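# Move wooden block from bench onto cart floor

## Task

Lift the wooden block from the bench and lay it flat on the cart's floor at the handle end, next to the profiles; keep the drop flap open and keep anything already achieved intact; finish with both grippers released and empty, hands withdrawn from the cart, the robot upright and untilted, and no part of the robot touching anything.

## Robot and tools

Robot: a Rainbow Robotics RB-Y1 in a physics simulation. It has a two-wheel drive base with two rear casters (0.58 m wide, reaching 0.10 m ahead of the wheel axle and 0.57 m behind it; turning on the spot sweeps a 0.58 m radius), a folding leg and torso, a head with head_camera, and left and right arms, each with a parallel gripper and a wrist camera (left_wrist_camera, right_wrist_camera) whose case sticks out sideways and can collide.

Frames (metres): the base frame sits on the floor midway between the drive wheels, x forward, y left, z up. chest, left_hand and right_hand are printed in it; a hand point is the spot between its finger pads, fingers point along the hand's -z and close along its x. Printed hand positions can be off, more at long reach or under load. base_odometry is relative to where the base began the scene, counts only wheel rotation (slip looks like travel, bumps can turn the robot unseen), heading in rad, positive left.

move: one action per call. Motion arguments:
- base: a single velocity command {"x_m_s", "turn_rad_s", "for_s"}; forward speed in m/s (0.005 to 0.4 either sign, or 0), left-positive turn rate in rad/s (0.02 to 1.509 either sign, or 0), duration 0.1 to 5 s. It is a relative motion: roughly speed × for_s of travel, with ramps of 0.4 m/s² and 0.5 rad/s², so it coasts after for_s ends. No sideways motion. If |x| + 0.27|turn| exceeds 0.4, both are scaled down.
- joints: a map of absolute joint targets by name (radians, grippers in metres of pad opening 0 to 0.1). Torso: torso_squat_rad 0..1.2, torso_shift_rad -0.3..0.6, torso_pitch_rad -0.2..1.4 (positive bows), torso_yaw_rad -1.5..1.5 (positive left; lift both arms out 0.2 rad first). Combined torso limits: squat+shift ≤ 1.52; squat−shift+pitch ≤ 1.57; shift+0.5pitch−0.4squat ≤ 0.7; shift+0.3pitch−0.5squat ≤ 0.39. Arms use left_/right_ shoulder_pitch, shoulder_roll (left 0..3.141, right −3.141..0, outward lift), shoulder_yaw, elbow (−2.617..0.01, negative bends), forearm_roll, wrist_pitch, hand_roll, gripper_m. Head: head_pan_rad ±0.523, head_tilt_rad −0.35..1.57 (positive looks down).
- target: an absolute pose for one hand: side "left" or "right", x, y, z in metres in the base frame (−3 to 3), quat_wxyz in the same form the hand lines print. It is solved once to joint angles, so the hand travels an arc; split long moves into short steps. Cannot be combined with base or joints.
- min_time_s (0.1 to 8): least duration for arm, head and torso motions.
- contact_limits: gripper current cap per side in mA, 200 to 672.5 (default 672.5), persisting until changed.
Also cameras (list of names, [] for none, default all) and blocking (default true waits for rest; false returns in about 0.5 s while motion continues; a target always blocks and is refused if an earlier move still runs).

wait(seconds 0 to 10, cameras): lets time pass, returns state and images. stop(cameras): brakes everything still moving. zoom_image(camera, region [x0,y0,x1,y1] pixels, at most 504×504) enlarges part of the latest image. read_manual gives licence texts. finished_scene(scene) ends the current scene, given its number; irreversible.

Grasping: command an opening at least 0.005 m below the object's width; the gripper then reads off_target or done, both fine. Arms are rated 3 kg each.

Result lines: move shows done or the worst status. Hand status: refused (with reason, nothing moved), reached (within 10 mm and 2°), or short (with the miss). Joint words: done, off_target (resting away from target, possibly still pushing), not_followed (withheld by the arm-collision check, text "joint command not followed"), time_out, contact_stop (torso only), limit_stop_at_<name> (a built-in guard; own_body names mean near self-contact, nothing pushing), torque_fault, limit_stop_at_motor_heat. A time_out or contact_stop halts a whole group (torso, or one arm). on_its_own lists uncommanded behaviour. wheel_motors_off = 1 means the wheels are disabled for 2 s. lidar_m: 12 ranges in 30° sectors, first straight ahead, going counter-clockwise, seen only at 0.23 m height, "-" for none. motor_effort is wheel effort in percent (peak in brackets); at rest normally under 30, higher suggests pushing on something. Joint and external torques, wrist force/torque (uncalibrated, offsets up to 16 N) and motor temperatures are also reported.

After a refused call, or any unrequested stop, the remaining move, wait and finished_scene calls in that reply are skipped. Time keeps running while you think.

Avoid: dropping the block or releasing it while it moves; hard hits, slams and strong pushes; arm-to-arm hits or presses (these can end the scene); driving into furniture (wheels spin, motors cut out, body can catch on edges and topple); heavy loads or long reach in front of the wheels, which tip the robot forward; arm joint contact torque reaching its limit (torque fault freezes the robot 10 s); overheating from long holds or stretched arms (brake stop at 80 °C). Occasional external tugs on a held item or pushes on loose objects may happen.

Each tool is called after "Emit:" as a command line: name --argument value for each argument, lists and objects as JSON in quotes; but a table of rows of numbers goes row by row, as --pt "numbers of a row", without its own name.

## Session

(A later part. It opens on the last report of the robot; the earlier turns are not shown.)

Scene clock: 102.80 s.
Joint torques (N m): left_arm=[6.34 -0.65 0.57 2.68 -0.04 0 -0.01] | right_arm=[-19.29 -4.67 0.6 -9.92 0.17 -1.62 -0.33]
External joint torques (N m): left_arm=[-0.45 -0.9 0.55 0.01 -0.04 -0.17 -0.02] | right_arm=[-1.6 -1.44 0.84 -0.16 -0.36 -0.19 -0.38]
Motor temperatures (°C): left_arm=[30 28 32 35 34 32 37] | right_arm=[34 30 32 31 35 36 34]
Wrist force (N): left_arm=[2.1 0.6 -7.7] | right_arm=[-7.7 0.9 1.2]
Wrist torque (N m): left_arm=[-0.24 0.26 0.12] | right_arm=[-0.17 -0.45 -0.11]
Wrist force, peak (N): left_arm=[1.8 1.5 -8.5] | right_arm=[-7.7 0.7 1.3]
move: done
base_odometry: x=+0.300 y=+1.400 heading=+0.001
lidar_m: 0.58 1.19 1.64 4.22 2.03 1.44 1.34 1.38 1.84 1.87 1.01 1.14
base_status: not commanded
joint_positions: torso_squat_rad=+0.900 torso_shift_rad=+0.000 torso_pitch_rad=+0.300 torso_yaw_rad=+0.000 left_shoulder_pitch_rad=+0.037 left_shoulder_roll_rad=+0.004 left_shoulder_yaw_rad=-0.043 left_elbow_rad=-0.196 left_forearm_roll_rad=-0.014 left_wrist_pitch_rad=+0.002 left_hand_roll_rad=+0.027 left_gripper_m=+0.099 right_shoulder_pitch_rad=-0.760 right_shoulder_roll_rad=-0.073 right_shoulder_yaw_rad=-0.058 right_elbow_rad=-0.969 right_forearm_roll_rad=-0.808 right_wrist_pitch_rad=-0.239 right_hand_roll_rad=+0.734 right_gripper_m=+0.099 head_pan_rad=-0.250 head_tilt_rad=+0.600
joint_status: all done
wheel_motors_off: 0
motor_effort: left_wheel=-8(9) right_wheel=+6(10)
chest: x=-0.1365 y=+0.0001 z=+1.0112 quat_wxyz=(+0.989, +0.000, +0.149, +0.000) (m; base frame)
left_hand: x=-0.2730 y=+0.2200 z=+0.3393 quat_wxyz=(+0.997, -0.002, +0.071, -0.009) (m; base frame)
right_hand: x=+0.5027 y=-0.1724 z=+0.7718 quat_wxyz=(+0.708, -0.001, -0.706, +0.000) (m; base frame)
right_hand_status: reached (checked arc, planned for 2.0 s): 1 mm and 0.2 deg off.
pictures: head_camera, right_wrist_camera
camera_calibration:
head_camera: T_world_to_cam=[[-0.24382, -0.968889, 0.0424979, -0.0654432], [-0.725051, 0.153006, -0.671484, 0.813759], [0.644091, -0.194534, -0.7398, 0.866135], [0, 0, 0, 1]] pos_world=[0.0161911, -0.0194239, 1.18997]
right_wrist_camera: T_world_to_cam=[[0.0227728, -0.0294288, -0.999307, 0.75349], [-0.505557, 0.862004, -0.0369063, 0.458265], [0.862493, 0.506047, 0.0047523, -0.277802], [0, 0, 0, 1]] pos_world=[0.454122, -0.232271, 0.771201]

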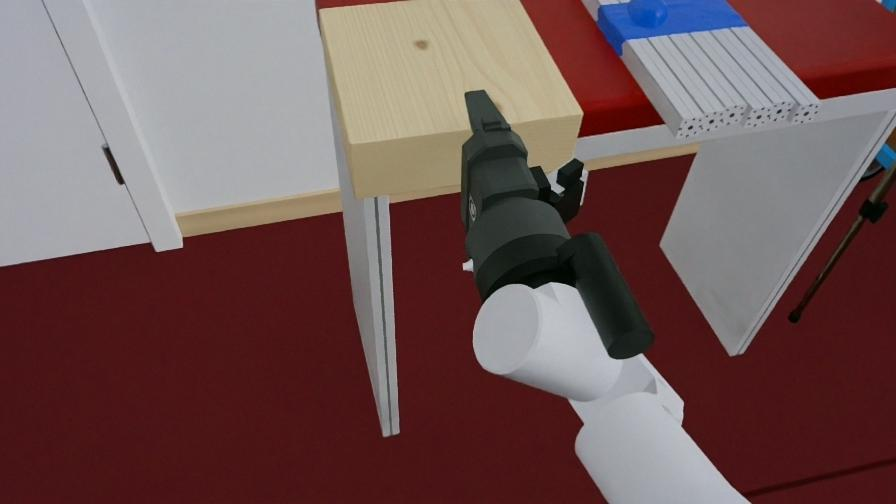

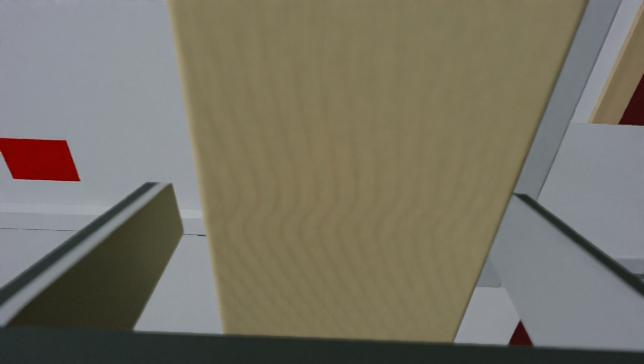

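Emit:
move --target '{"side": "right", "x": 0.527, "y": -0.172, "z": 0.768, "quat_wxyz": [0.7071, 0, -0.7071, 0]}' --min_time_s 1.5 --cameras '["head_camera", "right_wrist_camera"]'

Emit:
zoom_image --camera "head_camera" --region '[330, 40, 630, 240]'

Scene clock: 106.57 s.
Joint torques (N m): left_arm=[6.58 -0.69 0.69 2.76 -0.1 0.02 0] | right_arm=[-21.53 -5.99 0.22 -9.15 0.69 -1.68 -0.12]
External joint torques (N m): left_arm=[-0.2 -0.94 0.66 0.1 -0.1 -0.15 -0.01] | right_arm=[-1.96 -1.28 1.04 0.04 0.1 -0.07 -0.17]
Motor temperatures (°C): left_arm=[30 28 32 35 34 32 37] | right_arm=[34 30 32 31 35 36 34]
Wrist force (N): left_arm=[1.6 0.9 -8.3] | right_arm=[-7.1 0.7 0.6]
Wrist torque (N m): left_arm=[-0.22 0.23 0.08] | right_arm=[-0.15 -0.40 -0.11]
Wrist force, peak (N): left_arm=[1.7 1.5 -8.7] | right_arm=[-8.0 0.2 0.8]
move: done
base_odometry: x=+0.300 y=+1.400 heading=+0.001
lidar_m: 0.58 1.19 1.62 4.23 2.03 1.43 1.34 1.39 1.87 1.88 1.00 1.12
base_status: not commanded
joint_positions: torso_squat_rad=+0.900 torso_shift_rad=+0.000 torso_pitch_rad=+0.300 torso_yaw_rad=+0.000 left_shoulder_pitch_rad=+0.037 left_shoulder_roll_rad=+0.004 left_shoulder_yaw_rad=-0.043 left_elbow_rad=-0.196 left_forearm_roll_rad=-0.014 left_wrist_pitch_rad=+0.002 left_hand_roll_rad=+0.027 left_gripper_m=+0.099 right_shoulder_pitch_rad=-0.913 right_shoulder_roll_rad=-0.139 right_shoulder_yaw_rad=+0.032 right_elbow_rad=-0.704 right_forearm_roll_rad=-0.787 right_wrist_pitch_rad=-0.356 right_hand_roll_rad=+0.574 right_gripper_m=+0.099 head_pan_rad=-0.250 head_tilt_rad=+0.600
joint_status: all done
wheel_motors_off: 0
motor_effort: left_wheel=-8(9) right_wheel=+8(10)
chest: x=-0.1365 y=+0.0001 z=+1.0112 quat_wxyz=(+0.989, +0.000, +0.149, +0.000) (m; base frame)
left_hand: x=-0.2730 y=+0.2200 z=+0.3393 quat_wxyz=(+0.997, -0.002, +0.071, -0.009) (m; base frame)
right_hand: x=+0.5267 y=-0.1723 z=+0.7680 quat_wxyz=(+0.708, -0.001, -0.706, +0.000) (m; base frame)
right_hand_status: reached (checked arc, planned for 1.5 s): 0 mm and 0.2 deg off.
pictures: head_camera, right_wrist_camera
camera_calibration:
head_camera: T_world_to_cam=[[-0.24382, -0.968889, 0.042498, -0.0654433], [-0.725051, 0.153006, -0.671484, 0.813759], [0.644091, -0.194534, -0.7398, 0.866135], [0, 0, 0, 1]] pos_world=[0.0161913, -0.0194238, 1.18997]
right_wrist_camera: T_world_to_cam=[[0.0224689, -0.0293364, -0.999317, 0.749305], [-0.505805, 0.861868, -0.036674, 0.470146], [0.862355, 0.506284, 0.00452672, -0.298251], [0, 0, 0, 1]] pos_world=[0.478164, -0.232223, 0.767386]

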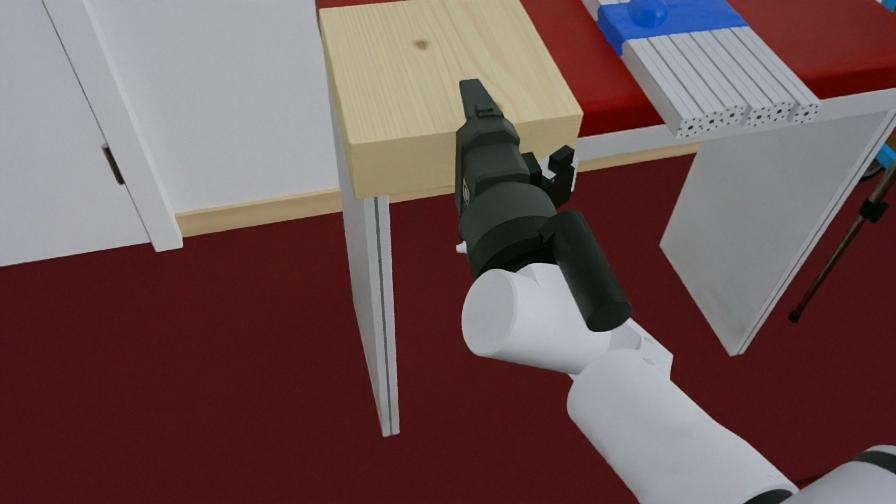

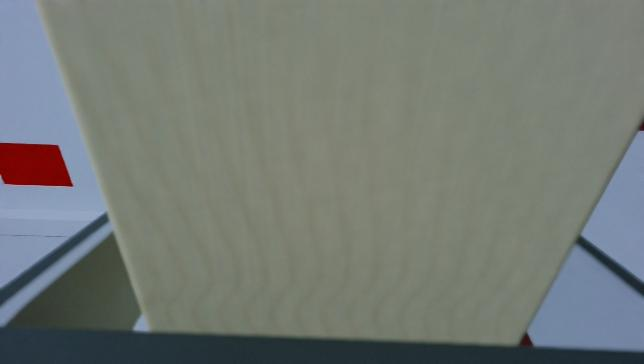

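Scaled by 1.680 from the camera's 896x504 image, which has a finer 1280x720 frame.

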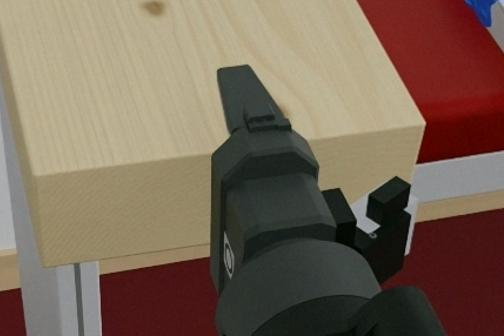

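Emit:
move --target '{"side": "right", "x": 0.536, "y": -0.172, "z": 0.768, "quat_wxyz": [0.7071, 0, -0.7071, 0]}' --min_time_s 1 --cameras '[]'

Emit:
move --joints '{"right_gripper_m": 0.068}' --cameras '["right_wrist_camera"]'

Emit:
move --joints '{"right_gripper_m": 0.04}' --cameras '["head_camera", "right_wrist_camera"]'

Scene clock: 109.83 s.
Joint torques (N m): left_arm=[6.37 -0.42 0.54 2.61 -0.06 0.04 0] | right_arm=[-22.14 -6.31 0.01 -8.83 0.78 -1.88 -0.16]
External joint torques (N m): left_arm=[-0.41 -0.68 0.52 -0.06 -0.06 -0.13 -0.01] | right_arm=[-1.79 -1.03 0.88 -0.01 0.2 -0.19 -0.21]
Motor temperatures (°C): left_arm=[30 28 32 35 34 32 37] | right_arm=[34 30 32 31 35 36 34]
Wrist force (N): left_arm=[2.1 0.7 -7.8] | right_arm=[-7.5 1.1 1.3]
Wrist torque (N m): left_arm=[-0.26 0.28 0.09] | right_arm=[-0.21 -0.44 -0.12]
Wrist force, peak (N): left_arm=[2.1 1.4 -8.5] | right_arm=[-7.8 0.9 1.3]
move: done
base_odometry: x=+0.300 y=+1.400 heading=+0.001
lidar_m: 0.59 1.20 1.63 4.22 2.01 1.45 1.34 1.40 1.87 1.87 1.00 1.13
base_status: not commanded
joint_positions: torso_squat_rad=+0.900 torso_shift_rad=+0.000 torso_pitch_rad=+0.300 torso_yaw_rad=+0.000 left_shoulder_pitch_rad=+0.037 left_shoulder_roll_rad=+0.004 left_shoulder_yaw_rad=-0.043 left_elbow_rad=-0.196 left_forearm_roll_rad=-0.014 left_wrist_pitch_rad=+0.002 left_hand_roll_rad=+0.027 left_gripper_m=+0.099 right_shoulder_pitch_rad=-0.987 right_shoulder_roll_rad=-0.158 right_shoulder_yaw_rad=+0.073 right_elbow_rad=-0.574 right_forearm_roll_rad=-0.771 right_wrist_pitch_rad=-0.408 right_hand_roll_rad=+0.494 right_gripper_m=+0.099 head_pan_rad=-0.250 head_tilt_rad=+0.600
joint_status: all done
wheel_motors_off: 0
motor_effort: left_wheel=-8(8) right_wheel=+7(9)
chest: x=-0.1365 y=+0.0001 z=+1.0112 quat_wxyz=(+0.989, +0.000, +0.149, +0.000) (m; base frame)
left_hand: x=-0.2730 y=+0.2200 z=+0.3393 quat_wxyz=(+0.997, -0.002, +0.071, -0.009) (m; base frame)
right_hand: x=+0.5357 y=-0.1722 z=+0.7680 quat_wxyz=(+0.708, +0.000, -0.706, +0.000) (m; base frame)
right_hand_status: reached (checked arc, planned for 1.0 s): 0 mm and 0.2 deg off.
pictures: none
No camera images: "cameras" was empty.

Scene clock: 110.67 s.
Joint torques (N m): left_arm=[6.35 -0.51 1.05 2.81 -0.13 -0.03 -0.03] | right_arm=[-21.9 -6.67 -0.05 -8.78 0.64 -1.76 -0.27]
External joint torques (N m): left_arm=[-0.44 -0.76 1.02 0.15 -0.12 -0.21 -0.04] | right_arm=[-1.54 -1.39 0.83 0.04 0.06 -0.07 -0.32]
Motor temperatures (°C): left_arm=[30 28 32 35 34 32 37] | right_arm=[34 30 32 31 35 36 34]
Wrist force (N): left_arm=[2.0 1.2 -6.9] | right_arm=[-6.9 1.0 -0.1]
Wrist torque (N m): left_arm=[-0.30 0.27 0.12] | right_arm=[-0.10 -0.58 -0.25]
Wrist force, peak (N): left_arm=[2.2 1.1 -8.4] | right_arm=[-7.8 0.5 0.9]
move: off_target
base_odometry: x=+0.300 y=+1.400 heading=+0.001
lidar_m: 0.57 1.20 1.65 4.22 2.02 1.44 1.34 1.37 1.86 1.87 1.01 1.12
base_status: not commanded
joint_positions: torso_squat_rad=+0.900 torso_shift_rad=+0.000 torso_pitch_rad=+0.300 torso_yaw_rad=+0.000 left_shoulder_pitch_rad=+0.037 left_shoulder_roll_rad=+0.004 left_shoulder_yaw_rad=-0.043 left_elbow_rad=-0.196 left_forearm_roll_rad=-0.014 left_wrist_pitch_rad=+0.002 left_hand_roll_rad=+0.027 left_gripper_m=+0.099 right_shoulder_pitch_rad=-0.987 right_shoulder_roll_rad=-0.158 right_shoulder_yaw_rad=+0.073 right_elbow_rad=-0.574 right_forearm_roll_rad=-0.771 right_wrist_pitch_rad=-0.408 right_hand_roll_rad=+0.494 right_gripper_m=+0.076 head_pan_rad=-0.250 head_tilt_rad=+0.600
joint_status: right_gripper_m off_target (ended at +0.076, target +0.068)
wheel_motors_off: 0
motor_effort: left_wheel=-7(8) right_wheel=+7(9)
chest: x=-0.1365 y=+0.0001 z=+1.0112 quat_wxyz=(+0.989, +0.000, +0.149, +0.000) (m; base frame)
left_hand: x=-0.2730 y=+0.2200 z=+0.3393 quat_wxyz=(+0.997, -0.002, +0.071, -0.009) (m; base frame)
right_hand: x=+0.5357 y=-0.1722 z=+0.7681 quat_wxyz=(+0.708, +0.000, -0.706, +0.000) (m; base frame)
pictures: right_wrist_camera
camera_calibration:
right_wrist_camera: T_world_to_cam=[[0.0226386, -0.0292382, -0.999316, 0.749193], [-0.506102, 0.861693, -0.0366769, 0.474784], [0.862176, 0.506586, 0.00471006, -0.306046], [0, 0, 0, 1]] pos_world=[0.487194, -0.232174, 0.767536]

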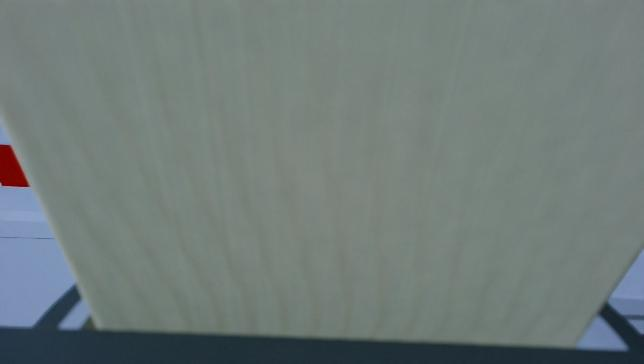

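Scene clock: 111.47 s.
Joint torques (N m): left_arm=[6.49 -0.64 0.57 2.65 -0.09 -0.02 0.04] | right_arm=[-21.79 -6.55 0.07 -8.95 0.72 -1.76 -0.19]
External joint torques (N m): left_arm=[-0.29 -0.9 0.54 -0.01 -0.08 -0.19 0.03] | right_arm=[-1.44 -1.27 0.95 -0.13 0.14 -0.07 -0.24]
Motor temperatures (°C): left_arm=[30 28 32 35 34 32 37] | right_arm=[34 30 32 31 35 36 34]
Wrist force (N): left_arm=[1.5 1.4 -7.9] | right_arm=[-7.2 0.8 -0.1]
Wrist torque (N m): left_arm=[-0.33 0.19 0.07] | right_arm=[-0.11 -0.60 -0.24]
Wrist force, peak (N): left_arm=[1.8 1.2 -8.5] | right_arm=[-7.5 0.8 0.1]
move: off_target
base_odometry: x=+0.300 y=+1.400 heading=+0.001
lidar_m: 0.59 1.20 1.64 4.23 2.01 1.45 1.34 1.39 1.85 1.88 1.02 1.13
base_status: not commanded
joint_positions: torso_squat_rad=+0.900 torso_shift_rad=+0.000 torso_pitch_rad=+0.300 torso_yaw_rad=+0.000 left_shoulder_pitch_rad=+0.037 left_shoulder_roll_rad=+0.004 left_shoulder_yaw_rad=-0.043 left_elbow_rad=-0.196 left_forearm_roll_rad=-0.014 left_wrist_pitch_rad=+0.002 left_hand_roll_rad=+0.027 left_gripper_m=+0.099 right_shoulder_pitch_rad=-0.987 right_shoulder_roll_rad=-0.158 right_shoulder_yaw_rad=+0.073 right_elbow_rad=-0.574 right_forearm_roll_rad=-0.771 right_wrist_pitch_rad=-0.408 right_hand_roll_rad=+0.494 right_gripper_m=+0.076 head_pan_rad=-0.250 head_tilt_rad=+0.600
joint_status: right_gripper_m off_target (ended at +0.076, target +0.040)
wheel_motors_off: 0
motor_effort: left_wheel=-8(8) right_wheel=+8(10)
chest: x=-0.1365 y=+0.0001 z=+1.0112 quat_wxyz=(+0.989, +0.000, +0.149, +0.000) (m; base frame)
left_hand: x=-0.2730 y=+0.2200 z=+0.3393 quat_wxyz=(+0.997, -0.002, +0.071, -0.009) (m; base frame)
right_hand: x=+0.5357 y=-0.1722 z=+0.7681 quat_wxyz=(+0.708, +0.000, -0.706, +0.000) (m; base frame)
pictures: head_camera, right_wrist_camera
camera_calibration:
head_camera: T_world_to_cam=[[-0.243821, -0.968889, 0.0424981, -0.0654435], [-0.725051, 0.153006, -0.671483, 0.813759], [0.64409, -0.194535, -0.7398, 0.866135], [0, 0, 0, 1]] pos_world=[0.0161911, -0.0194239, 1.18997]
right_wrist_camera: T_world_to_cam=[[0.0226389, -0.0292376, -0.999316, 0.749193], [-0.506102, 0.861694, -0.0366765, 0.474783], [0.862177, 0.506586, 0.00471059, -0.306047], [0, 0, 0, 1]] pos_world=[0.487194, -0.232174, 0.767536]

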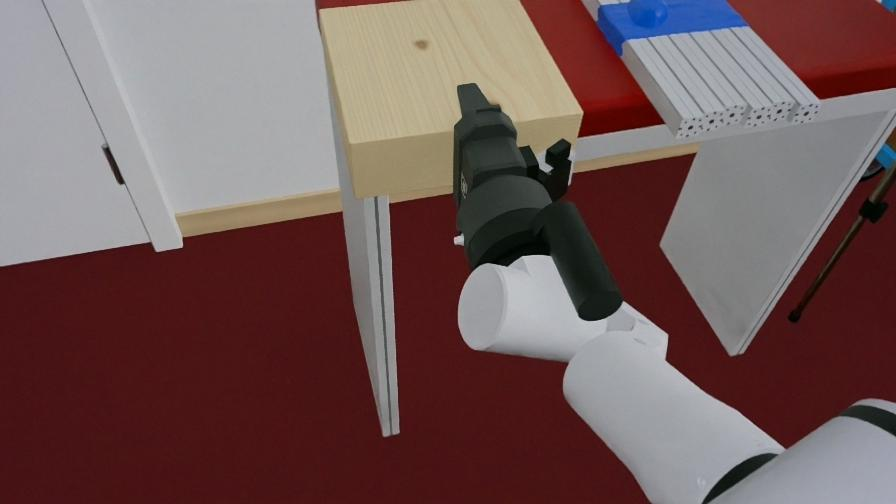

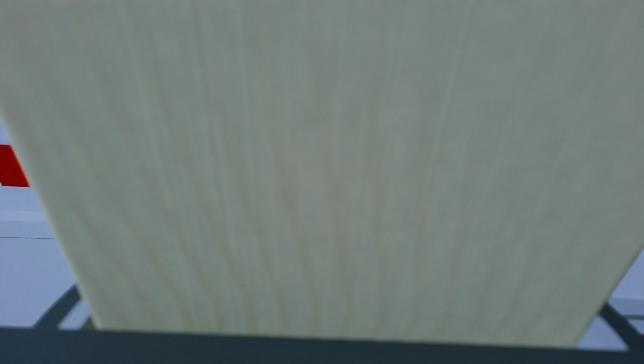

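Emit:
move --target '{"side": "right", "x": 0.53, "y": -0.172, "z": 0.80, "quat_wxyz": [0.7071, 0, -0.7071, 0]}' --min_time_s 2.5 --cameras '["head_camera", "right_wrist_camera"]'

Scene clock: 115.63 s.
Joint torques (N m): left_arm=[6.7 -0.77 0.68 2.66 -0.08 0.01 -0.02] | right_arm=[-33.91 -5.32 -2.85 -24.47 0.8 -6.82 0.05]
External joint torques (N m): left_arm=[-0.11 -1.02 0.65 -0.01 -0.08 -0.17 -0.02] | right_arm=[-14.68 -1.12 -2.58 -14.62 0.31 -5.41 0]
Motor temperatures (°C): left_arm=[30 28 32 35 34 32 37] | right_arm=[34 30 32 31 35 36 34]
Wrist force (N): left_arm=[1.8 1.6 -7.1] | right_arm=[-28.7 0.9 0.7]
Wrist torque (N m): left_arm=[-0.32 0.26 0.07] | right_arm=[-0.06 1.63 0.14]
Wrist force, peak (N): left_arm=[2.2 0.8 -8.5] | right_arm=[-30.4 1.8 0.5]
move: done
base_odometry: x=+0.300 y=+1.400 heading=+0.001
lidar_m: 0.59 1.18 1.64 4.22 2.02 1.46 1.33 1.39 1.89 1.89 1.00 1.12
base_status: not commanded
joint_positions: torso_squat_rad=+0.900 torso_shift_rad=+0.000 torso_pitch_rad=+0.301 torso_yaw_rad=+0.000 left_shoulder_pitch_rad=+0.037 left_shoulder_roll_rad=+0.004 left_shoulder_yaw_rad=-0.043 left_elbow_rad=-0.196 left_forearm_roll_rad=-0.014 left_wrist_pitch_rad=+0.002 left_hand_roll_rad=+0.027 left_gripper_m=+0.099 right_shoulder_pitch_rad=-0.862 right_shoulder_roll_rad=-0.096 right_shoulder_yaw_rad=-0.088 right_elbow_rad=-0.896 right_forearm_roll_rad=-0.827 right_wrist_pitch_rad=-0.211 right_hand_roll_rad=+0.745 right_gripper_m=+0.074 head_pan_rad=-0.250 head_tilt_rad=+0.600
joint_status: all done
wheel_motors_off: 0
motor_effort: left_wheel=-7(9) right_wheel=+7(10)
chest: x=-0.1361 y=+0.0000 z=+1.0112 quat_wxyz=(+0.989, +0.000, +0.150, +0.000) (m; base frame)
left_hand: x=-0.2732 y=+0.2200 z=+0.3394 quat_wxyz=(+0.997, -0.002, +0.071, -0.009) (m; base frame)
right_hand: x=+0.5287 y=-0.1728 z=+0.7950 quat_wxyz=(+0.707, +0.002, -0.708, +0.002) (m; base frame)
right_hand_status: reached (checked arc, planned for 2.5 s): 5 mm and 0.3 deg off.
pictures: head_camera, right_wrist_camera
camera_calibration:
head_camera: T_world_to_cam=[[-0.243794, -0.968889, 0.0426535, -0.065524], [-0.725632, 0.153053, -0.670845, 0.813277], [0.643445, -0.194499, -0.74037, 0.866338], [0, 0, 0, 1]] pos_world=[0.016725, -0.0194581, 1.18979]
right_wrist_camera: T_world_to_cam=[[0.0280047, -0.0287642, -0.999194, 0.773317], [-0.511549, 0.858366, -0.0390474, 0.476864], [0.858798, 0.51223, 0.00932399, -0.300751], [0, 0, 0, 1]] pos_world=[0.480566, -0.233026, 0.794118]

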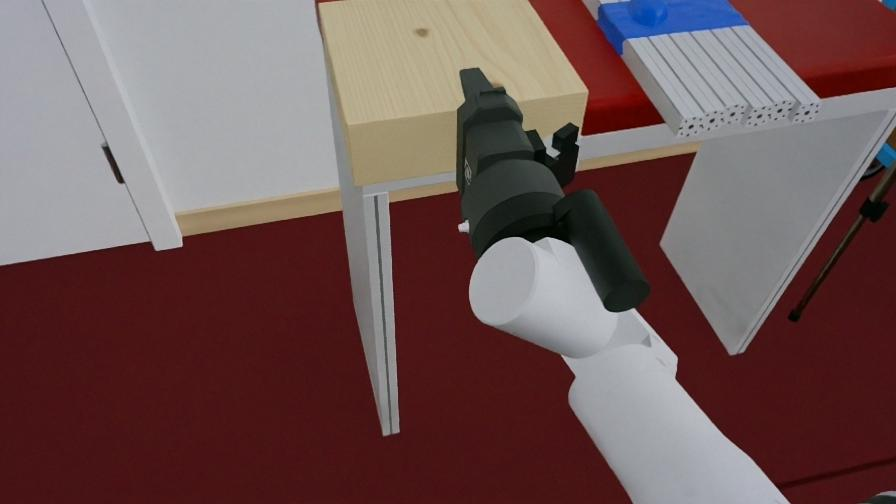

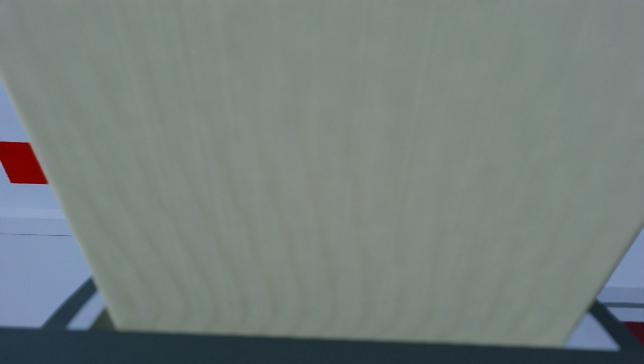

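Emit:
move --target '{"side": "right", "x": 0.50, "y": -0.172, "z": 0.845, "quat_wxyz": [0.7071, 0, -0.7071, 0]}' --min_time_s 3 --cameras '["head_camera", "right_wrist_camera"]'

Scene clock: 121.67 s.
Joint torques (N m): left_arm=[6.82 -0.28 0.77 2.67 -0.07 -0.14 -0.05] | right_arm=[-31.51 -7.08 -2.82 -24.51 1.83 3.66 -0.12]
External joint torques (N m): left_arm=[0.01 -0.54 0.74 -0.01 -0.06 -0.31 -0.06] | right_arm=[-14.26 -3.65 -0.99 -14.44 1.31 2.87 -0.17]
Motor temperatures (°C): left_arm=[30 28 32 35 34 32 37] | right_arm=[35 30 32 32 35 37 34]
Wrist force (N): left_arm=[1.5 1.3 -7.4] | right_arm=[-28.3 1.8 0.4]
Wrist torque (N m): left_arm=[-0.29 0.24 0.10] | right_arm=[-0.04 1.68 0.16]
Wrist force, peak (N): left_arm=[2.7 1.2 -8.5] | right_arm=[-29.9 0.8 0.4]
move: done
base_odometry: x=+0.300 y=+1.400 heading=+0.001
lidar_m: 0.59 1.18 1.62 4.22 2.02 1.43 1.33 1.38 1.86 1.88 1.00 1.14
base_status: not commanded
joint_positions: torso_squat_rad=+0.900 torso_shift_rad=+0.000 torso_pitch_rad=+0.301 torso_yaw_rad=+0.000 left_shoulder_pitch_rad=+0.037 left_shoulder_roll_rad=+0.004 left_shoulder_yaw_rad=-0.043 left_elbow_rad=-0.196 left_forearm_roll_rad=-0.014 left_wrist_pitch_rad=+0.002 left_hand_roll_rad=+0.027 left_gripper_m=+0.099 right_shoulder_pitch_rad=-0.696 right_shoulder_roll_rad=-0.165 right_shoulder_yaw_rad=+0.074 right_elbow_rad=-1.339 right_forearm_roll_rad=-2.167 right_wrist_pitch_rad=-0.295 right_hand_roll_rad=+1.994 right_gripper_m=+0.074 head_pan_rad=-0.250 head_tilt_rad=+0.600
joint_status: all done
wheel_motors_off: 0
motor_effort: left_wheel=-8(9) right_wheel=+9(10)
chest: x=-0.1361 y=+0.0000 z=+1.0112 quat_wxyz=(+0.989, +0.000, +0.150, +0.000) (m; base frame)
left_hand: x=-0.2732 y=+0.2200 z=+0.3394 quat_wxyz=(+0.997, -0.002, +0.071, -0.009) (m; base frame)
right_hand: x=+0.4992 y=-0.1726 z=+0.8408 quat_wxyz=(+0.709, -0.001, -0.705, -0.001) (m; base frame)
right_hand_status: reached (checked arc, planned for 3.0 s): 4 mm and 0.3 deg off.
pictures: head_camera, right_wrist_camera
camera_calibration:
head_camera: T_world_to_cam=[[-0.243791, -0.96889, 0.0426436, -0.0655173], [-0.725664, 0.153067, -0.670807, 0.813252], [0.643411, -0.194482, -0.740405, 0.86635], [0, 0, 0, 1]] pos_world=[0.0167558, -0.0194716, 1.18978]
right_wrist_camera: T_world_to_cam=[[0.0207719, -0.0290641, -0.999362, 0.823656], [-0.504894, 0.862448, -0.0355766, 0.457878], [0.862931, 0.505311, 0.00324034, -0.27409], [0, 0, 0, 1]] pos_world=[0.450592, -0.232456, 0.840308]

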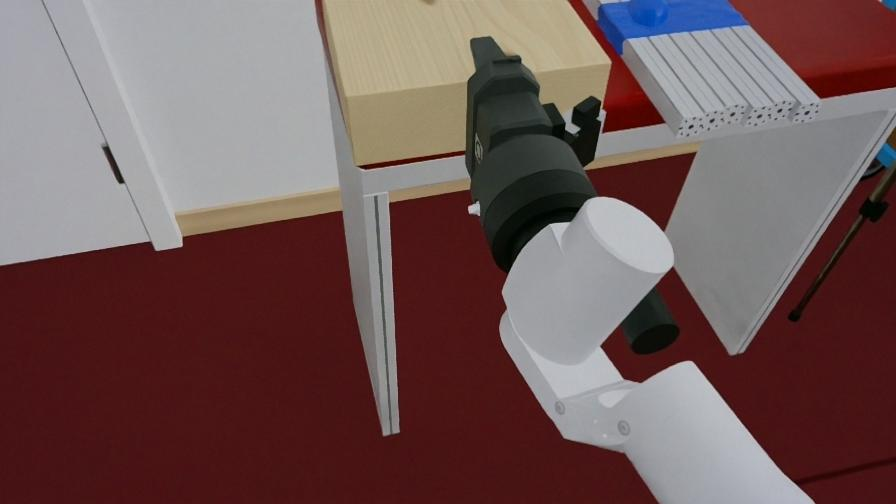

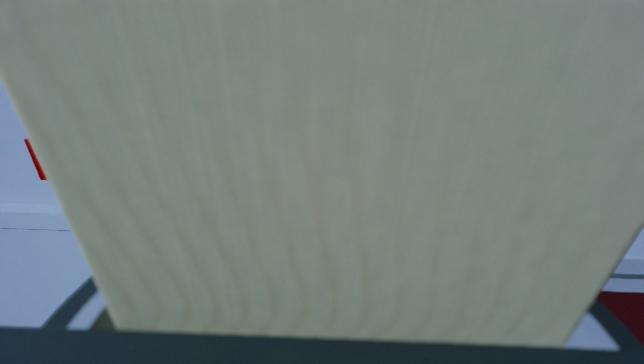

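Emit:
move --base '{"x_m_s": -0.15, "for_s": 2.4}' --cameras '["head_camera"]'

Scene clock: 125.83 s.
Joint torques (N m): left_arm=[5.61 -1.01 0.58 2.68 -0.05 -0.05 0.05] | right_arm=[-32.25 -6.56 -3.29 -23.99 1.96 3.69 -0.11]
External joint torques (N m): left_arm=[-1.2 -1.27 0.55 0 -0.05 -0.23 0.04] | right_arm=[-15 -3.13 -1.46 -13.93 1.44 2.89 -0.16]
Motor temperatures (°C): left_arm=[30 28 32 35 34 32 37] | right_arm=[35 30 32 33 35 37 34]
Wrist force (N): left_arm=[1.7 1.5 -7.0] | right_arm=[-28.1 0.6 0.1]
Wrist torque (N m): left_arm=[-0.33 0.21 0.08] | right_arm=[-0.18 1.61 0.16]
Wrist force, peak (N): left_arm=[2.2 2.3 -8.6] | right_arm=[-30.3 1.8 1.3]
move: done
base_odometry: x=-0.060 y=+1.400 heading=+0.000
lidar_m: 0.93 1.59 2.13 4.22 1.51 1.06 0.98 1.01 1.35 3.44 1.53 1.26
base_status: done (sent for 2.4 of 2.4 s)
joint_positions: torso_squat_rad=+0.900 torso_shift_rad=+0.000 torso_pitch_rad=+0.301 torso_yaw_rad=+0.000 left_shoulder_pitch_rad=+0.037 left_shoulder_roll_rad=+0.004 left_shoulder_yaw_rad=-0.043 left_elbow_rad=-0.196 left_forearm_roll_rad=-0.014 left_wrist_pitch_rad=+0.002 left_hand_roll_rad=+0.027 left_gripper_m=+0.099 right_shoulder_pitch_rad=-0.696 right_shoulder_roll_rad=-0.165 right_shoulder_yaw_rad=+0.074 right_elbow_rad=-1.339 right_forearm_roll_rad=-2.167 right_wrist_pitch_rad=-0.295 right_hand_roll_rad=+1.994 right_gripper_m=+0.074 head_pan_rad=-0.250 head_tilt_rad=+0.600
joint_status: not commanded
wheel_motors_off: 0
motor_effort: left_wheel=-11(27) right_wheel=+12(36)
chest: x=-0.1361 y=+0.0000 z=+1.0112 quat_wxyz=(+0.989, +0.000, +0.150, +0.000) (m; base frame)
left_hand: x=-0.2733 y=+0.2200 z=+0.3395 quat_wxyz=(+0.997, -0.002, +0.071, -0.009) (m; base frame)
right_hand: x=+0.4991 y=-0.1727 z=+0.8407 quat_wxyz=(+0.709, -0.001, -0.705, -0.001) (m; base frame)
pictures: head_camera
camera_calibration:
head_camera: T_world_to_cam=[[-0.243794, -0.96889, 0.0426176, -0.0655054], [-0.72565, 0.153083, -0.670819, 0.813256], [0.643426, -0.194467, -0.740395, 0.866352], [0, 0, 0, 1]] pos_world=[0.0167355, -0.0194859, 1.18978]

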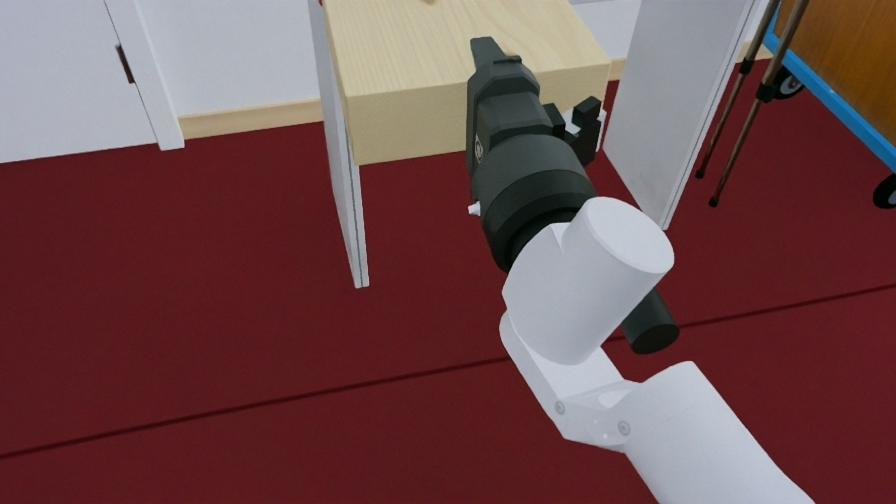

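Emit:
move --base '{"x_m_s": -0.15, "for_s": 1.4}' --cameras '[]'

Emit:
move --target '{"side": "right", "x": 0.42, "y": -0.19, "z": 0.80, "quat_wxyz": [0.9239, 0, -0.3827, 0]}' --min_time_s 3 --cameras '["head_camera"]'

Emit:
move --base '{"turn_rad_s": -0.5, "for_s": 3.14}' --cameras '["head_camera"]'

Scene clock: 131.47 s.
Joint torques (N m): left_arm=[5.72 -0.7 0.94 2.52 -0.03 0.06 0.03] | right_arm=[-32.8 -6.48 -3.29 -24.03 1.85 3.69 -0.06]
External joint torques (N m): left_arm=[-1.09 -0.96 0.91 -0.16 -0.03 -0.12 0.02] | right_arm=[-15.56 -3.04 -1.45 -13.97 1.32 2.88 -0.11]
Motor temperatures (°C): left_arm=[30 28 32 35 34 32 37] | right_arm=[35 30 32 33 35 37 34]
Wrist force (N): left_arm=[1.5 1.5 -8.5] | right_arm=[-28.2 0.6 0.5]
Wrist torque (N m): left_arm=[-0.31 0.22 0.07] | right_arm=[-0.16 1.61 0.13]
Wrist force, peak (N): left_arm=[1.4 1.4 -8.6] | right_arm=[-30.1 0.8 2.3]
move: done
base_odometry: x=-0.270 y=+1.400 heading=-0.001
lidar_m: 1.15 1.81 2.44 3.58 1.19 0.85 0.76 0.79 1.08 2.74 1.66 1.43
base_status: done (sent for 1.4 of 1.4 s)
joint_positions: torso_squat_rad=+0.900 torso_shift_rad=+0.000 torso_pitch_rad=+0.301 torso_yaw_rad=+0.000 left_shoulder_pitch_rad=+0.037 left_shoulder_roll_rad=+0.004 left_shoulder_yaw_rad=-0.043 left_elbow_rad=-0.196 left_forearm_roll_rad=-0.014 left_wrist_pitch_rad=+0.002 left_hand_roll_rad=+0.027 left_gripper_m=+0.099 right_shoulder_pitch_rad=-0.696 right_shoulder_roll_rad=-0.165 right_shoulder_yaw_rad=+0.074 right_elbow_rad=-1.339 right_forearm_roll_rad=-2.167 right_wrist_pitch_rad=-0.295 right_hand_roll_rad=+1.994 right_gripper_m=+0.074 head_pan_rad=-0.250 head_tilt_rad=+0.600
joint_status: not commanded
wheel_motors_off: 0
motor_effort: left_wheel=-12(32) right_wheel=+12(31)
chest: x=-0.1361 y=+0.0000 z=+1.0112 quat_wxyz=(+0.989, +0.000, +0.150, +0.000) (m; base frame)
left_hand: x=-0.2733 y=+0.2200 z=+0.3395 quat_wxyz=(+0.997, -0.002, +0.071, -0.009) (m; base frame)
right_hand: x=+0.4991 y=-0.1727 z=+0.8407 quat_wxyz=(+0.709, -0.001, -0.705, -0.001) (m; base frame)
pictures: none
No camera images: "cameras" was empty.

Scene clock: 134.80 s.
Joint torques (N m): left_arm=[5.39 -0.81 0.61 2.8 -0.09 -0.03 -0.13] | right_arm=[-31.02 -8.75 -4.92 -19.49 2.59 5.72 -0.02]
External joint torques (N m): left_arm=[-1.42 -1.06 0.58 0.12 -0.08 -0.21 -0.14] | right_arm=[-14.38 -4.13 -1.38 -11 2.07 4.53 -0.05]
Motor temperatures (°C): left_arm=[30 28 32 35 34 32 37] | right_arm=[36 30 32 33 36 37 34]
Wrist force (N): left_arm=[1.0 1.2 -7.2] | right_arm=[-20.5 2.2 -18.2]
Wrist torque (N m): left_arm=[-0.30 0.11 0.09] | right_arm=[-0.24 1.20 0.05]
Wrist force, peak (N): left_arm=[1.7 1.0 -8.5] | right_arm=[-30.1 1.3 0.1]
move: short
base_odometry: x=-0.270 y=+1.400 heading=-0.001
lidar_m: 1.15 1.81 2.44 3.60 1.19 0.84 0.77 0.80 1.07 2.74 1.65 1.43
base_status: not commanded
joint_positions: torso_squat_rad=+0.900 torso_shift_rad=+0.000 torso_pitch_rad=+0.301 torso_yaw_rad=+0.000 left_shoulder_pitch_rad=+0.037 left_shoulder_roll_rad=+0.004 left_shoulder_yaw_rad=-0.043 left_elbow_rad=-0.196 left_forearm_roll_rad=-0.014 left_wrist_pitch_rad=+0.002 left_hand_roll_rad=+0.027 left_gripper_m=+0.099 right_shoulder_pitch_rad=-0.736 right_shoulder_roll_rad=-0.304 right_shoulder_yaw_rad=+0.128 right_elbow_rad=-1.742 right_forearm_roll_rad=-3.142 right_wrist_pitch_rad=-1.364 right_hand_roll_rad=+2.705 right_gripper_m=+0.074 head_pan_rad=-0.250 head_tilt_rad=+0.600
joint_status: all done
wheel_motors_off: 0
motor_effort: left_wheel=-12(13) right_wheel=+13(15)
chest: x=-0.1361 y=+0.0000 z=+1.0112 quat_wxyz=(+0.989, +0.000, +0.150, +0.000) (m; base frame)
left_hand: x=-0.2733 y=+0.2200 z=+0.3395 quat_wxyz=(+0.997, -0.002, +0.071, -0.009) (m; base frame)
right_hand: x=+0.4186 y=-0.1902 z=+0.7968 quat_wxyz=(+0.919, -0.027, -0.393, -0.023) (m; base frame)
right_hand_status: short (checked arc, as near as the solve gets, planned for 3.0 s): 3 mm and 4.3 deg off. The place is met; only the turn is off.
pictures: head_camera
camera_calibration:
head_camera: T_world_to_cam=[[-0.243795, -0.968891, 0.0425919, -0.0654906], [-0.725659, 0.153104, -0.670805, 0.813248], [0.643416, -0.194446, -0.74041, 0.866357], [0, 0, 0, 1]] pos_world=[0.016747, -0.0195053, 1.18978]

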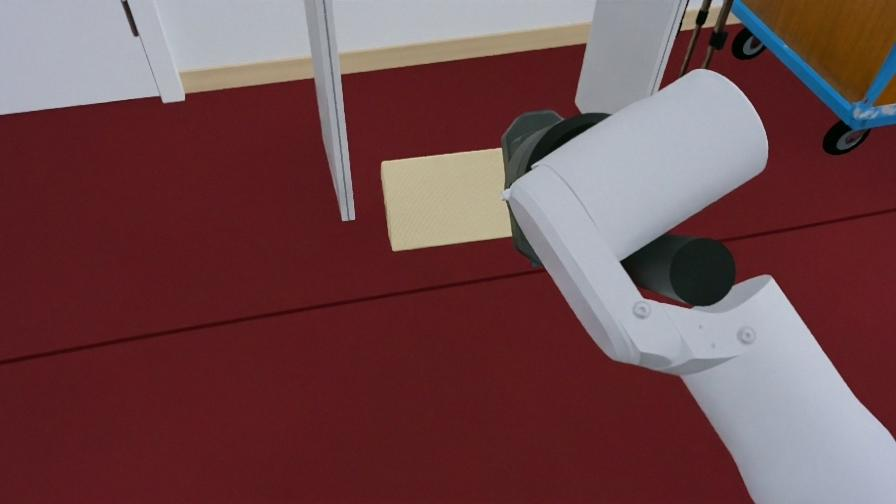

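Scene clock: 139.27 s.
Joint torques (N m): left_arm=[5.7 -0.72 0.76 2.69 -0.06 -0.1 0] | right_arm=[-30.53 -7.91 -5.62 -19.56 2.62 5.88 -0.09]
External joint torques (N m): left_arm=[-1.12 -0.98 0.73 0.02 -0.06 -0.27 -0.01] | right_arm=[-13.89 -3.31 -2.08 -11.06 2.11 4.69 -0.12]
Motor temperatures (°C): left_arm=[30 28 32 35 34 32 37] | right_arm=[36 30 32 34 36 37 34]
Wrist force (N): left_arm=[1.7 1.1 -7.7] | right_arm=[-20.0 2.7 -18.5]
Wrist torque (N m): left_arm=[-0.28 0.25 0.08] | right_arm=[-0.17 1.26 0.09]
Wrist force, peak (N): left_arm=[2.5 0.4 -8.4] | right_arm=[-21.2 3.0 -18.7]
move: done
base_odometry: x=-0.270 y=+1.400 heading=-1.568
lidar_m: 2.67 1.66 1.43 1.18 1.84 2.46 3.58 1.14 0.81 0.76 0.79 1.07
base_status: done (sent for 3.13 of 3.13 s)
joint_positions: torso_squat_rad=+0.900 torso_shift_rad=+0.000 torso_pitch_rad=+0.301 torso_yaw_rad=+0.000 left_shoulder_pitch_rad=+0.037 left_shoulder_roll_rad=+0.004 left_shoulder_yaw_rad=-0.043 left_elbow_rad=-0.196 left_forearm_roll_rad=-0.014 left_wrist_pitch_rad=+0.002 left_hand_roll_rad=+0.027 left_gripper_m=+0.099 right_shoulder_pitch_rad=-0.736 right_shoulder_roll_rad=-0.304 right_shoulder_yaw_rad=+0.128 right_elbow_rad=-1.742 right_forearm_roll_rad=-3.142 right_wrist_pitch_rad=-1.364 right_hand_roll_rad=+2.705 right_gripper_m=+0.074 head_pan_rad=-0.250 head_tilt_rad=+0.600
joint_status: not commanded
wheel_motors_off: 0
motor_effort: left_wheel=+16(50) right_wheel=+3(47)
chest: x=-0.1361 y=+0.0000 z=+1.0112 quat_wxyz=(+0.989, +0.000, +0.150, +0.000) (m; base frame)
left_hand: x=-0.2733 y=+0.2201 z=+0.3395 quat_wxyz=(+0.997, -0.002, +0.071, -0.009) (m; base frame)
right_hand: x=+0.4187 y=-0.1902 z=+0.7969 quat_wxyz=(+0.919, -0.027, -0.393, -0.023) (m; base frame)
pictures: head_camera
camera_calibration:
head_camera: T_world_to_cam=[[-0.243769, -0.9689, 0.0425431, -0.0654577], [-0.725663, 0.153119, -0.670797, 0.813243], [0.643421, -0.194392, -0.74042, 0.866363], [0, 0, 0, 1]] pos_world=[0.0167478, -0.0195309, 1.18978]

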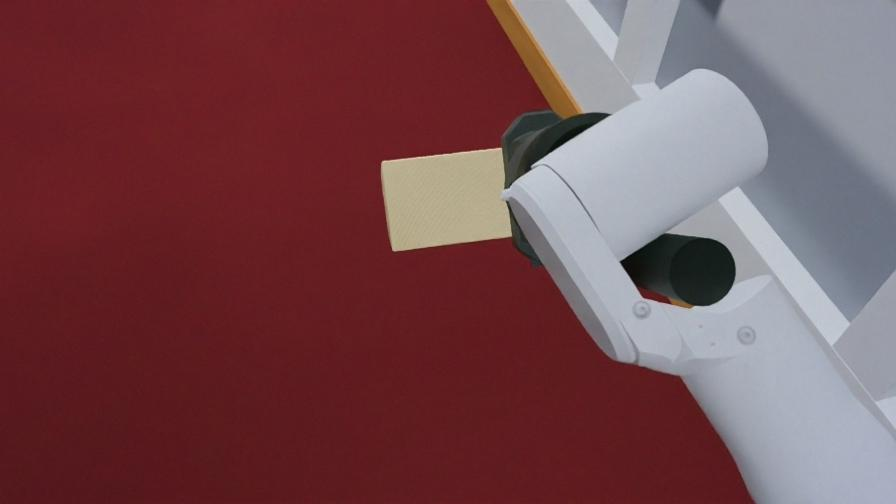

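Emit:
move --joints '{"head_pan_rad": -0.5, "head_tilt_rad": 0.35}' --cameras '["head_camera"]'

Scene clock: 141.20 s.
Joint torques (N m): left_arm=[5.78 -0.6 0.71 2.63 -0.06 -0.02 -0.08] | right_arm=[-30.32 -8.24 -6.15 -19.48 2.63 5.9 0.03]
External joint torques (N m): left_arm=[-1.04 -0.86 0.69 -0.05 -0.06 -0.2 -0.09] | right_arm=[-13.68 -3.64 -2.61 -10.98 2.11 4.71 0]
Motor temperatures (°C): left_arm=[30 28 32 35 34 32 37] | right_arm=[36 30 32 34 36 37 34]
Wrist force (N): left_arm=[2.4 1.7 -7.9] | right_arm=[-20.4 2.3 -17.9]
Wrist torque (N m): left_arm=[-0.36 0.31 0.10] | right_arm=[-0.20 1.23 0.09]
Wrist force, peak (N): left_arm=[2.7 1.5 -8.3] | right_arm=[-20.8 2.5 -18.8]
move: done
base_odometry: x=-0.270 y=+1.400 heading=-1.568
lidar_m: 2.68 1.66 1.43 1.19 1.83 2.45 3.59 1.16 0.81 0.77 0.79 1.06
base_status: not commanded
joint_positions: torso_squat_rad=+0.900 torso_shift_rad=+0.000 torso_pitch_rad=+0.301 torso_yaw_rad=+0.000 left_shoulder_pitch_rad=+0.037 left_shoulder_roll_rad=+0.004 left_shoulder_yaw_rad=-0.043 left_elbow_rad=-0.196 left_forearm_roll_rad=-0.014 left_wrist_pitch_rad=+0.002 left_hand_roll_rad=+0.027 left_gripper_m=+0.099 right_shoulder_pitch_rad=-0.736 right_shoulder_roll_rad=-0.304 right_shoulder_yaw_rad=+0.128 right_elbow_rad=-1.742 right_forearm_roll_rad=-3.142 right_wrist_pitch_rad=-1.364 right_hand_roll_rad=+2.705 right_gripper_m=+0.074 head_pan_rad=-0.500 head_tilt_rad=+0.350
joint_status: all done
wheel_motors_off: 0
motor_effort: left_wheel=+16(17) right_wheel=+1(4)
chest: x=-0.1361 y=+0.0000 z=+1.0112 quat_wxyz=(+0.989, +0.000, +0.150, +0.000) (m; base frame)
left_hand: x=-0.2733 y=+0.2201 z=+0.3395 quat_wxyz=(+0.997, -0.002, +0.071, -0.009) (m; base frame)
right_hand: x=+0.4187 y=-0.1902 z=+0.7969 quat_wxyz=(+0.919, -0.027, -0.393, -0.023) (m; base frame)
pictures: head_camera
camera_calibration:
head_camera: T_world_to_cam=[[-0.458481, -0.88178, 0.110718, -0.15895], [-0.513951, 0.161444, -0.84249, 1.03035], [0.725017, -0.44317, -0.527211, 0.615965], [0, 0, 0, 1]] pos_world=[0.0100902, -0.0335264, 1.2104]

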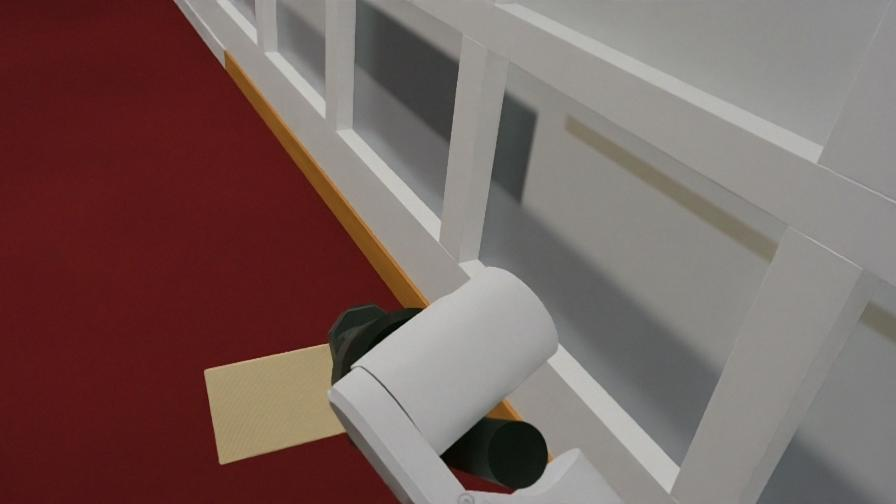

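Emit:
move --base '{"x_m_s": 0.32, "for_s": 5}' --cameras '[]'

Emit:
move --base '{"turn_rad_s": 0.5, "for_s": 3.14}' --joints '{"head_pan_rad": 0.0, "head_tilt_rad": 0.5, "left_shoulder_roll_rad": 0.5, "left_shoulder_pitch_rad": 0.4, "left_elbow_rad": -1.5}' --min_time_s 3 --cameras '["head_camera"]'

Scene clock: 157.50 s.
Joint torques (N m): left_arm=[6.66 -0.7 1.03 2.53 -0.07 -0.01 -0.09] | right_arm=[-29.21 -7.29 -6.09 -19.24 2.59 5.79 -0.08]
External joint torques (N m): left_arm=[-0.15 -0.96 1 -0.15 -0.07 -0.19 -0.1] | right_arm=[-12.57 -2.69 -2.54 -10.75 2.08 4.6 -0.11]
Motor temperatures (°C): left_arm=[30 28 32 35 34 32 37] | right_arm=[36 30 32 34 36 37 34]
Wrist force (N): left_arm=[0.9 1.6 -7.7] | right_arm=[-20.6 2.3 -18.7]
Wrist torque (N m): left_arm=[-0.36 0.15 0.06] | right_arm=[-0.23 1.26 0.09]
Wrist force, peak (N): left_arm=[1.4 1.4 -8.7] | right_arm=[-22.8 1.8 -17.8]
move: done
base_odometry: x=-0.266 y=-0.200 heading=-1.567
lidar_m: 2.48 2.71 1.14 1.11 1.41 1.93 3.33 1.07 0.75 0.71 0.72 0.98
base_status: done (sent for 5 of 5 s)
joint_positions: torso_squat_rad=+0.900 torso_shift_rad=+0.000 torso_pitch_rad=+0.301 torso_yaw_rad=+0.000 left_shoulder_pitch_rad=+0.037 left_shoulder_roll_rad=+0.004 left_shoulder_yaw_rad=-0.043 left_elbow_rad=-0.196 left_forearm_roll_rad=-0.014 left_wrist_pitch_rad=+0.002 left_hand_roll_rad=+0.027 left_gripper_m=+0.099 right_shoulder_pitch_rad=-0.737 right_shoulder_roll_rad=-0.305 right_shoulder_yaw_rad=+0.129 right_elbow_rad=-1.742 right_forearm_roll_rad=-3.142 right_wrist_pitch_rad=-1.364 right_hand_roll_rad=+2.705 right_gripper_m=+0.074 head_pan_rad=-0.500 head_tilt_rad=+0.350
joint_status: not commanded
wheel_motors_off: 0
motor_effort: left_wheel=+1(48) right_wheel=+0(37)
chest: x=-0.1361 y=+0.0000 z=+1.0112 quat_wxyz=(+0.989, +0.000, +0.150, +0.000) (m; base frame)
left_hand: x=-0.2732 y=+0.2201 z=+0.3395 quat_wxyz=(+0.997, -0.002, +0.071, -0.009) (m; base frame)
right_hand: x=+0.4188 y=-0.1902 z=+0.7970 quat_wxyz=(+0.919, -0.027, -0.393, -0.023) (m; base frame)
pictures: none
No camera images: "cameras" was empty.

Scene clock: 161.97 s.
Joint torques (N m): left_arm=[3.55 6.76 5.95 -5.97 0 -1.54 -0.05] | right_arm=[-29.14 -7.32 -6.11 -19.46 2.68 5.77 -0.04]
External joint torques (N m): left_arm=[-0.24 -1.66 0.93 -0.25 -0.06 -0.26 -0.03] | right_arm=[-12.49 -2.72 -2.57 -10.96 2.16 4.58 -0.08]
Motor temperatures (°C): left_arm=[30 28 32 35 34 32 37] | right_arm=[36 30 32 34 36 38 34]
Wrist force (N): left_arm=[-3.2 -1.2 -6.2] | right_arm=[-20.2 2.3 -18.1]
Wrist torque (N m): left_arm=[-0.16 -0.03 0.10] | right_arm=[-0.24 1.26 0.08]
Wrist force, peak (N): left_arm=[2.1 1.2 -8.3] | right_arm=[-20.9 2.5 -18.8]
move: done
base_odometry: x=-0.266 y=-0.200 heading=-0.001
lidar_m: 1.04 1.08 1.89 3.24 1.09 0.78 0.70 0.72 0.99 2.47 2.69 1.11
base_status: done (sent for 3.13 of 3.13 s)
joint_positions: torso_squat_rad=+0.900 torso_shift_rad=+0.000 torso_pitch_rad=+0.301 torso_yaw_rad=+0.000 left_shoulder_pitch_rad=+0.400 left_shoulder_roll_rad=+0.500 left_shoulder_yaw_rad=-0.043 left_elbow_rad=-1.500 left_forearm_roll_rad=-0.014 left_wrist_pitch_rad=+0.002 left_hand_roll_rad=+0.027 left_gripper_m=+0.099 right_shoulder_pitch_rad=-0.737 right_shoulder_roll_rad=-0.305 right_shoulder_yaw_rad=+0.129 right_elbow_rad=-1.742 right_forearm_roll_rad=-3.142 right_wrist_pitch_rad=-1.364 right_hand_roll_rad=+2.705 right_gripper_m=+0.074 head_pan_rad=+0.000 head_tilt_rad=+0.500
joint_status: all done
wheel_motors_off: 0
motor_effort: left_wheel=+0(41) right_wheel=+18(35)
chest: x=-0.1361 y=+0.0000 z=+1.0112 quat_wxyz=(+0.989, +0.000, +0.150, +0.000) (m; base frame)
left_hand: x=+0.0722 y=+0.4236 z=+0.5348 quat_wxyz=(+0.900, +0.145, -0.368, -0.181) (m; base frame)
right_hand: x=+0.4188 y=-0.1902 z=+0.7970 quat_wxyz=(+0.919, -0.027, -0.393, -0.023) (m; base frame)
pictures: head_camera
camera_calibration:
head_camera: T_world_to_cam=[[-0.00451078, -0.999496, -0.0314102, 0.036295], [-0.677178, 0.0261654, -0.735354, 0.893181], [0.735806, 0.0179533, -0.676955, 0.795582], [0, 0, 0, 1]] pos_world=[0.0196126, -0.00137697, 1.19652]

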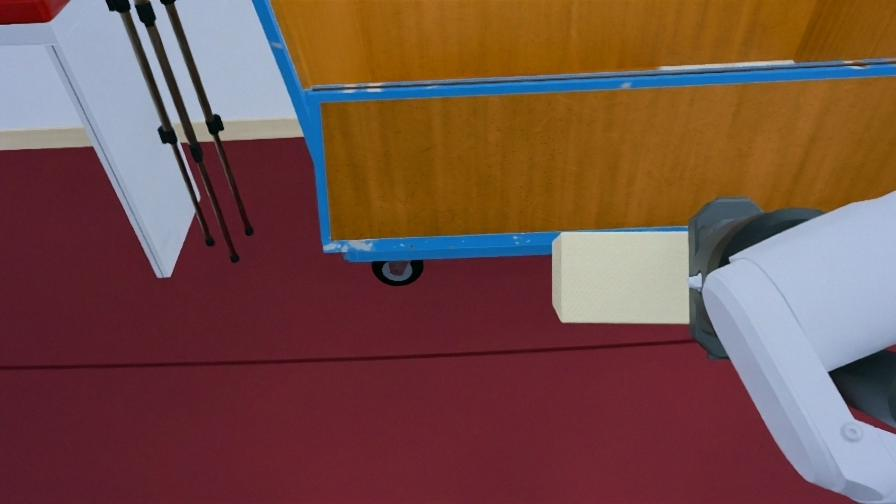

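Emit:
move --joints '{"torso_squat_rad": 0.5, "torso_shift_rad": 0.15, "torso_pitch_rad": 0.3}' --min_time_s 3 --cameras '[]'

Emit:
move --joints '{"torso_pitch_rad": 0.7, "torso_yaw_rad": 0.8}' --min_time_s 4 --cameras '["head_camera"]'

Scene clock: 169.10 s.
Joint torques (N m): left_arm=[3.39 6.7 6.09 -6.09 -0.06 -1.57 -0.08] | right_arm=[-29.23 -7.29 -6.04 -19.29 2.57 5.82 -0.07]
External joint torques (N m): left_arm=[-0.41 -1.72 1.07 -0.38 -0.11 -0.3 -0.05] | right_arm=[-12.58 -2.69 -2.5 -10.79 2.05 4.63 -0.11]
Motor temperatures (°C): left_arm=[30 28 32 35 34 32 37] | right_arm=[36 30 32 34 36 38 34]
Wrist force (N): left_arm=[-3.6 -0.3 -5.7] | right_arm=[-20.5 2.2 -18.4]
Wrist torque (N m): left_arm=[-0.23 -0.04 0.19] | right_arm=[-0.20 1.22 0.06]
Wrist force, peak (N): left_arm=[-4.1 -1.0 -6.4] | right_arm=[-21.0 2.2 -19.0]
move: done
base_odometry: x=-0.266 y=-0.200 heading=-0.002
lidar_m: 1.04 1.08 1.90 3.24 1.09 0.78 0.70 0.71 0.99 2.48 2.69 1.10
base_status: not commanded
joint_positions: torso_squat_rad=+0.500 torso_shift_rad=+0.150 torso_pitch_rad=+0.301 torso_yaw_rad=+0.000 left_shoulder_pitch_rad=+0.400 left_shoulder_roll_rad=+0.500 left_shoulder_yaw_rad=-0.043 left_elbow_rad=-1.500 left_forearm_roll_rad=-0.014 left_wrist_pitch_rad=+0.002 left_hand_roll_rad=+0.027 left_gripper_m=+0.099 right_shoulder_pitch_rad=-0.737 right_shoulder_roll_rad=-0.305 right_shoulder_yaw_rad=+0.129 right_elbow_rad=-1.742 right_forearm_roll_rad=-3.142 right_wrist_pitch_rad=-1.364 right_hand_roll_rad=+2.705 right_gripper_m=+0.074 head_pan_rad=+0.000 head_tilt_rad=+0.500
joint_status: all done
wheel_motors_off: 0
motor_effort: left_wheel=-1(1) right_wheel=+19(20)
chest: x=-0.0441 y=+0.0000 z=+1.1834 quat_wxyz=(+0.989, +0.000, +0.150, +0.000) (m; base frame)
left_hand: x=+0.1641 y=+0.4236 z=+0.7070 quat_wxyz=(+0.900, +0.145, -0.368, -0.181) (m; base frame)
right_hand: x=+0.5107 y=-0.1902 z=+0.9691 quat_wxyz=(+0.919, -0.027, -0.393, -0.023) (m; base frame)
pictures: none
No camera images: "cameras" was empty.

Scene clock: 173.40 s.
Joint torques (N m): left_arm=[7.87 12.69 10.14 -1.53 -0.06 -0.67 -0.06] | right_arm=[-27.89 8.37 1.28 -19.82 -1.7 5.51 -0.08]
External joint torques (N m): left_arm=[-0.63 -2.13 1.33 -0.36 -0.14 -0.25 -0.06] | right_arm=[-12.87 2.87 -0.67 -10.84 -1.24 4.39 -0.11]
Motor temperatures (°C): left_arm=[30 28 32 36 34 32 37] | right_arm=[36 30 32 34 36 38 34]
Wrist force (N): left_arm=[-0.7 -2.7 -5.6] | right_arm=[-13.8 -10.3 -20.5]
Wrist torque (N m): left_arm=[-0.02 0.05 0.13] | right_arm=[-0.98 0.80 0.00]
Wrist force, peak (N): left_arm=[-1.5 -2.1 -7.1] | right_arm=[-18.1 -1.4 -21.4]
move: done
base_odometry: x=-0.266 y=-0.200 heading=-0.002
lidar_m: 1.04 1.08 1.90 3.25 1.09 0.78 0.70 0.73 0.97 2.47 2.69 1.10
base_status: not commanded
joint_positions: torso_squat_rad=+0.500 torso_shift_rad=+0.150 torso_pitch_rad=+0.701 torso_yaw_rad=+0.800 left_shoulder_pitch_rad=+0.400 left_shoulder_roll_rad=+0.500 left_shoulder_yaw_rad=-0.043 left_elbow_rad=-1.500 left_forearm_roll_rad=-0.014 left_wrist_pitch_rad=+0.002 left_hand_roll_rad=+0.027 left_gripper_m=+0.099 right_shoulder_pitch_rad=-0.737 right_shoulder_roll_rad=-0.306 right_shoulder_yaw_rad=+0.128 right_elbow_rad=-1.742 right_forearm_roll_rad=-3.141 right_wrist_pitch_rad=-1.364 right_hand_roll_rad=+2.705 right_gripper_m=+0.074 head_pan_rad=+0.000 head_tilt_rad=+0.500
joint_status: all done
wheel_motors_off: 0
motor_effort: left_wheel=+0(2) right_wheel=+19(21)
chest: x=+0.0636 y=+0.0002 z=+1.1244 quat_wxyz=(+0.865, +0.134, +0.316, +0.366) (m; base frame)
left_hand: x=-0.2411 y=+0.5392 z=+0.8668 quat_wxyz=(+0.915, +0.392, -0.084, +0.049) (m; base frame)
right_hand: x=+0.4589 y=+0.2926 z=+0.7388 quat_wxyz=(+0.914, +0.277, -0.193, +0.224) (m; base frame)
pictures: head_camera
camera_calibration:
head_camera: T_world_to_cam=[[0.530416, -0.693028, -0.488232, 0.520496], [-0.824982, -0.289433, -0.485421, 0.840076], [0.1951, 0.660258, -0.725256, 0.813873], [0, 0, 0, 1]] pos_world=[0.258181, 0.0664986, 1.25218]

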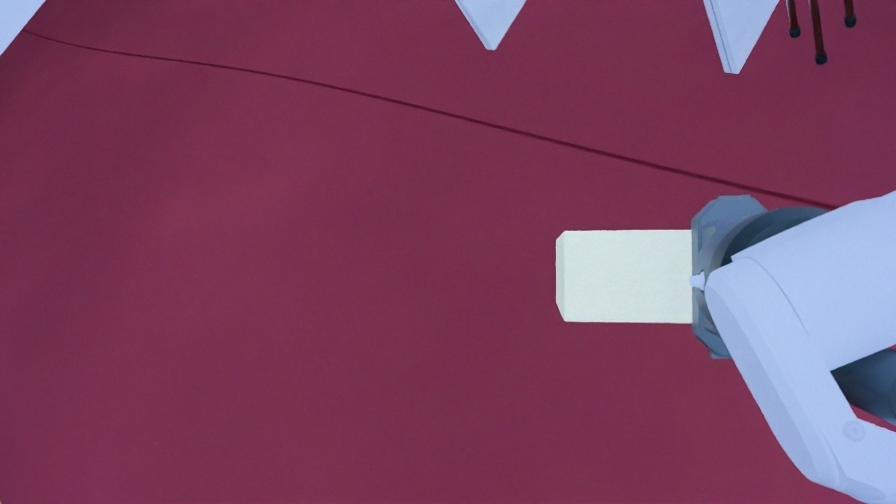

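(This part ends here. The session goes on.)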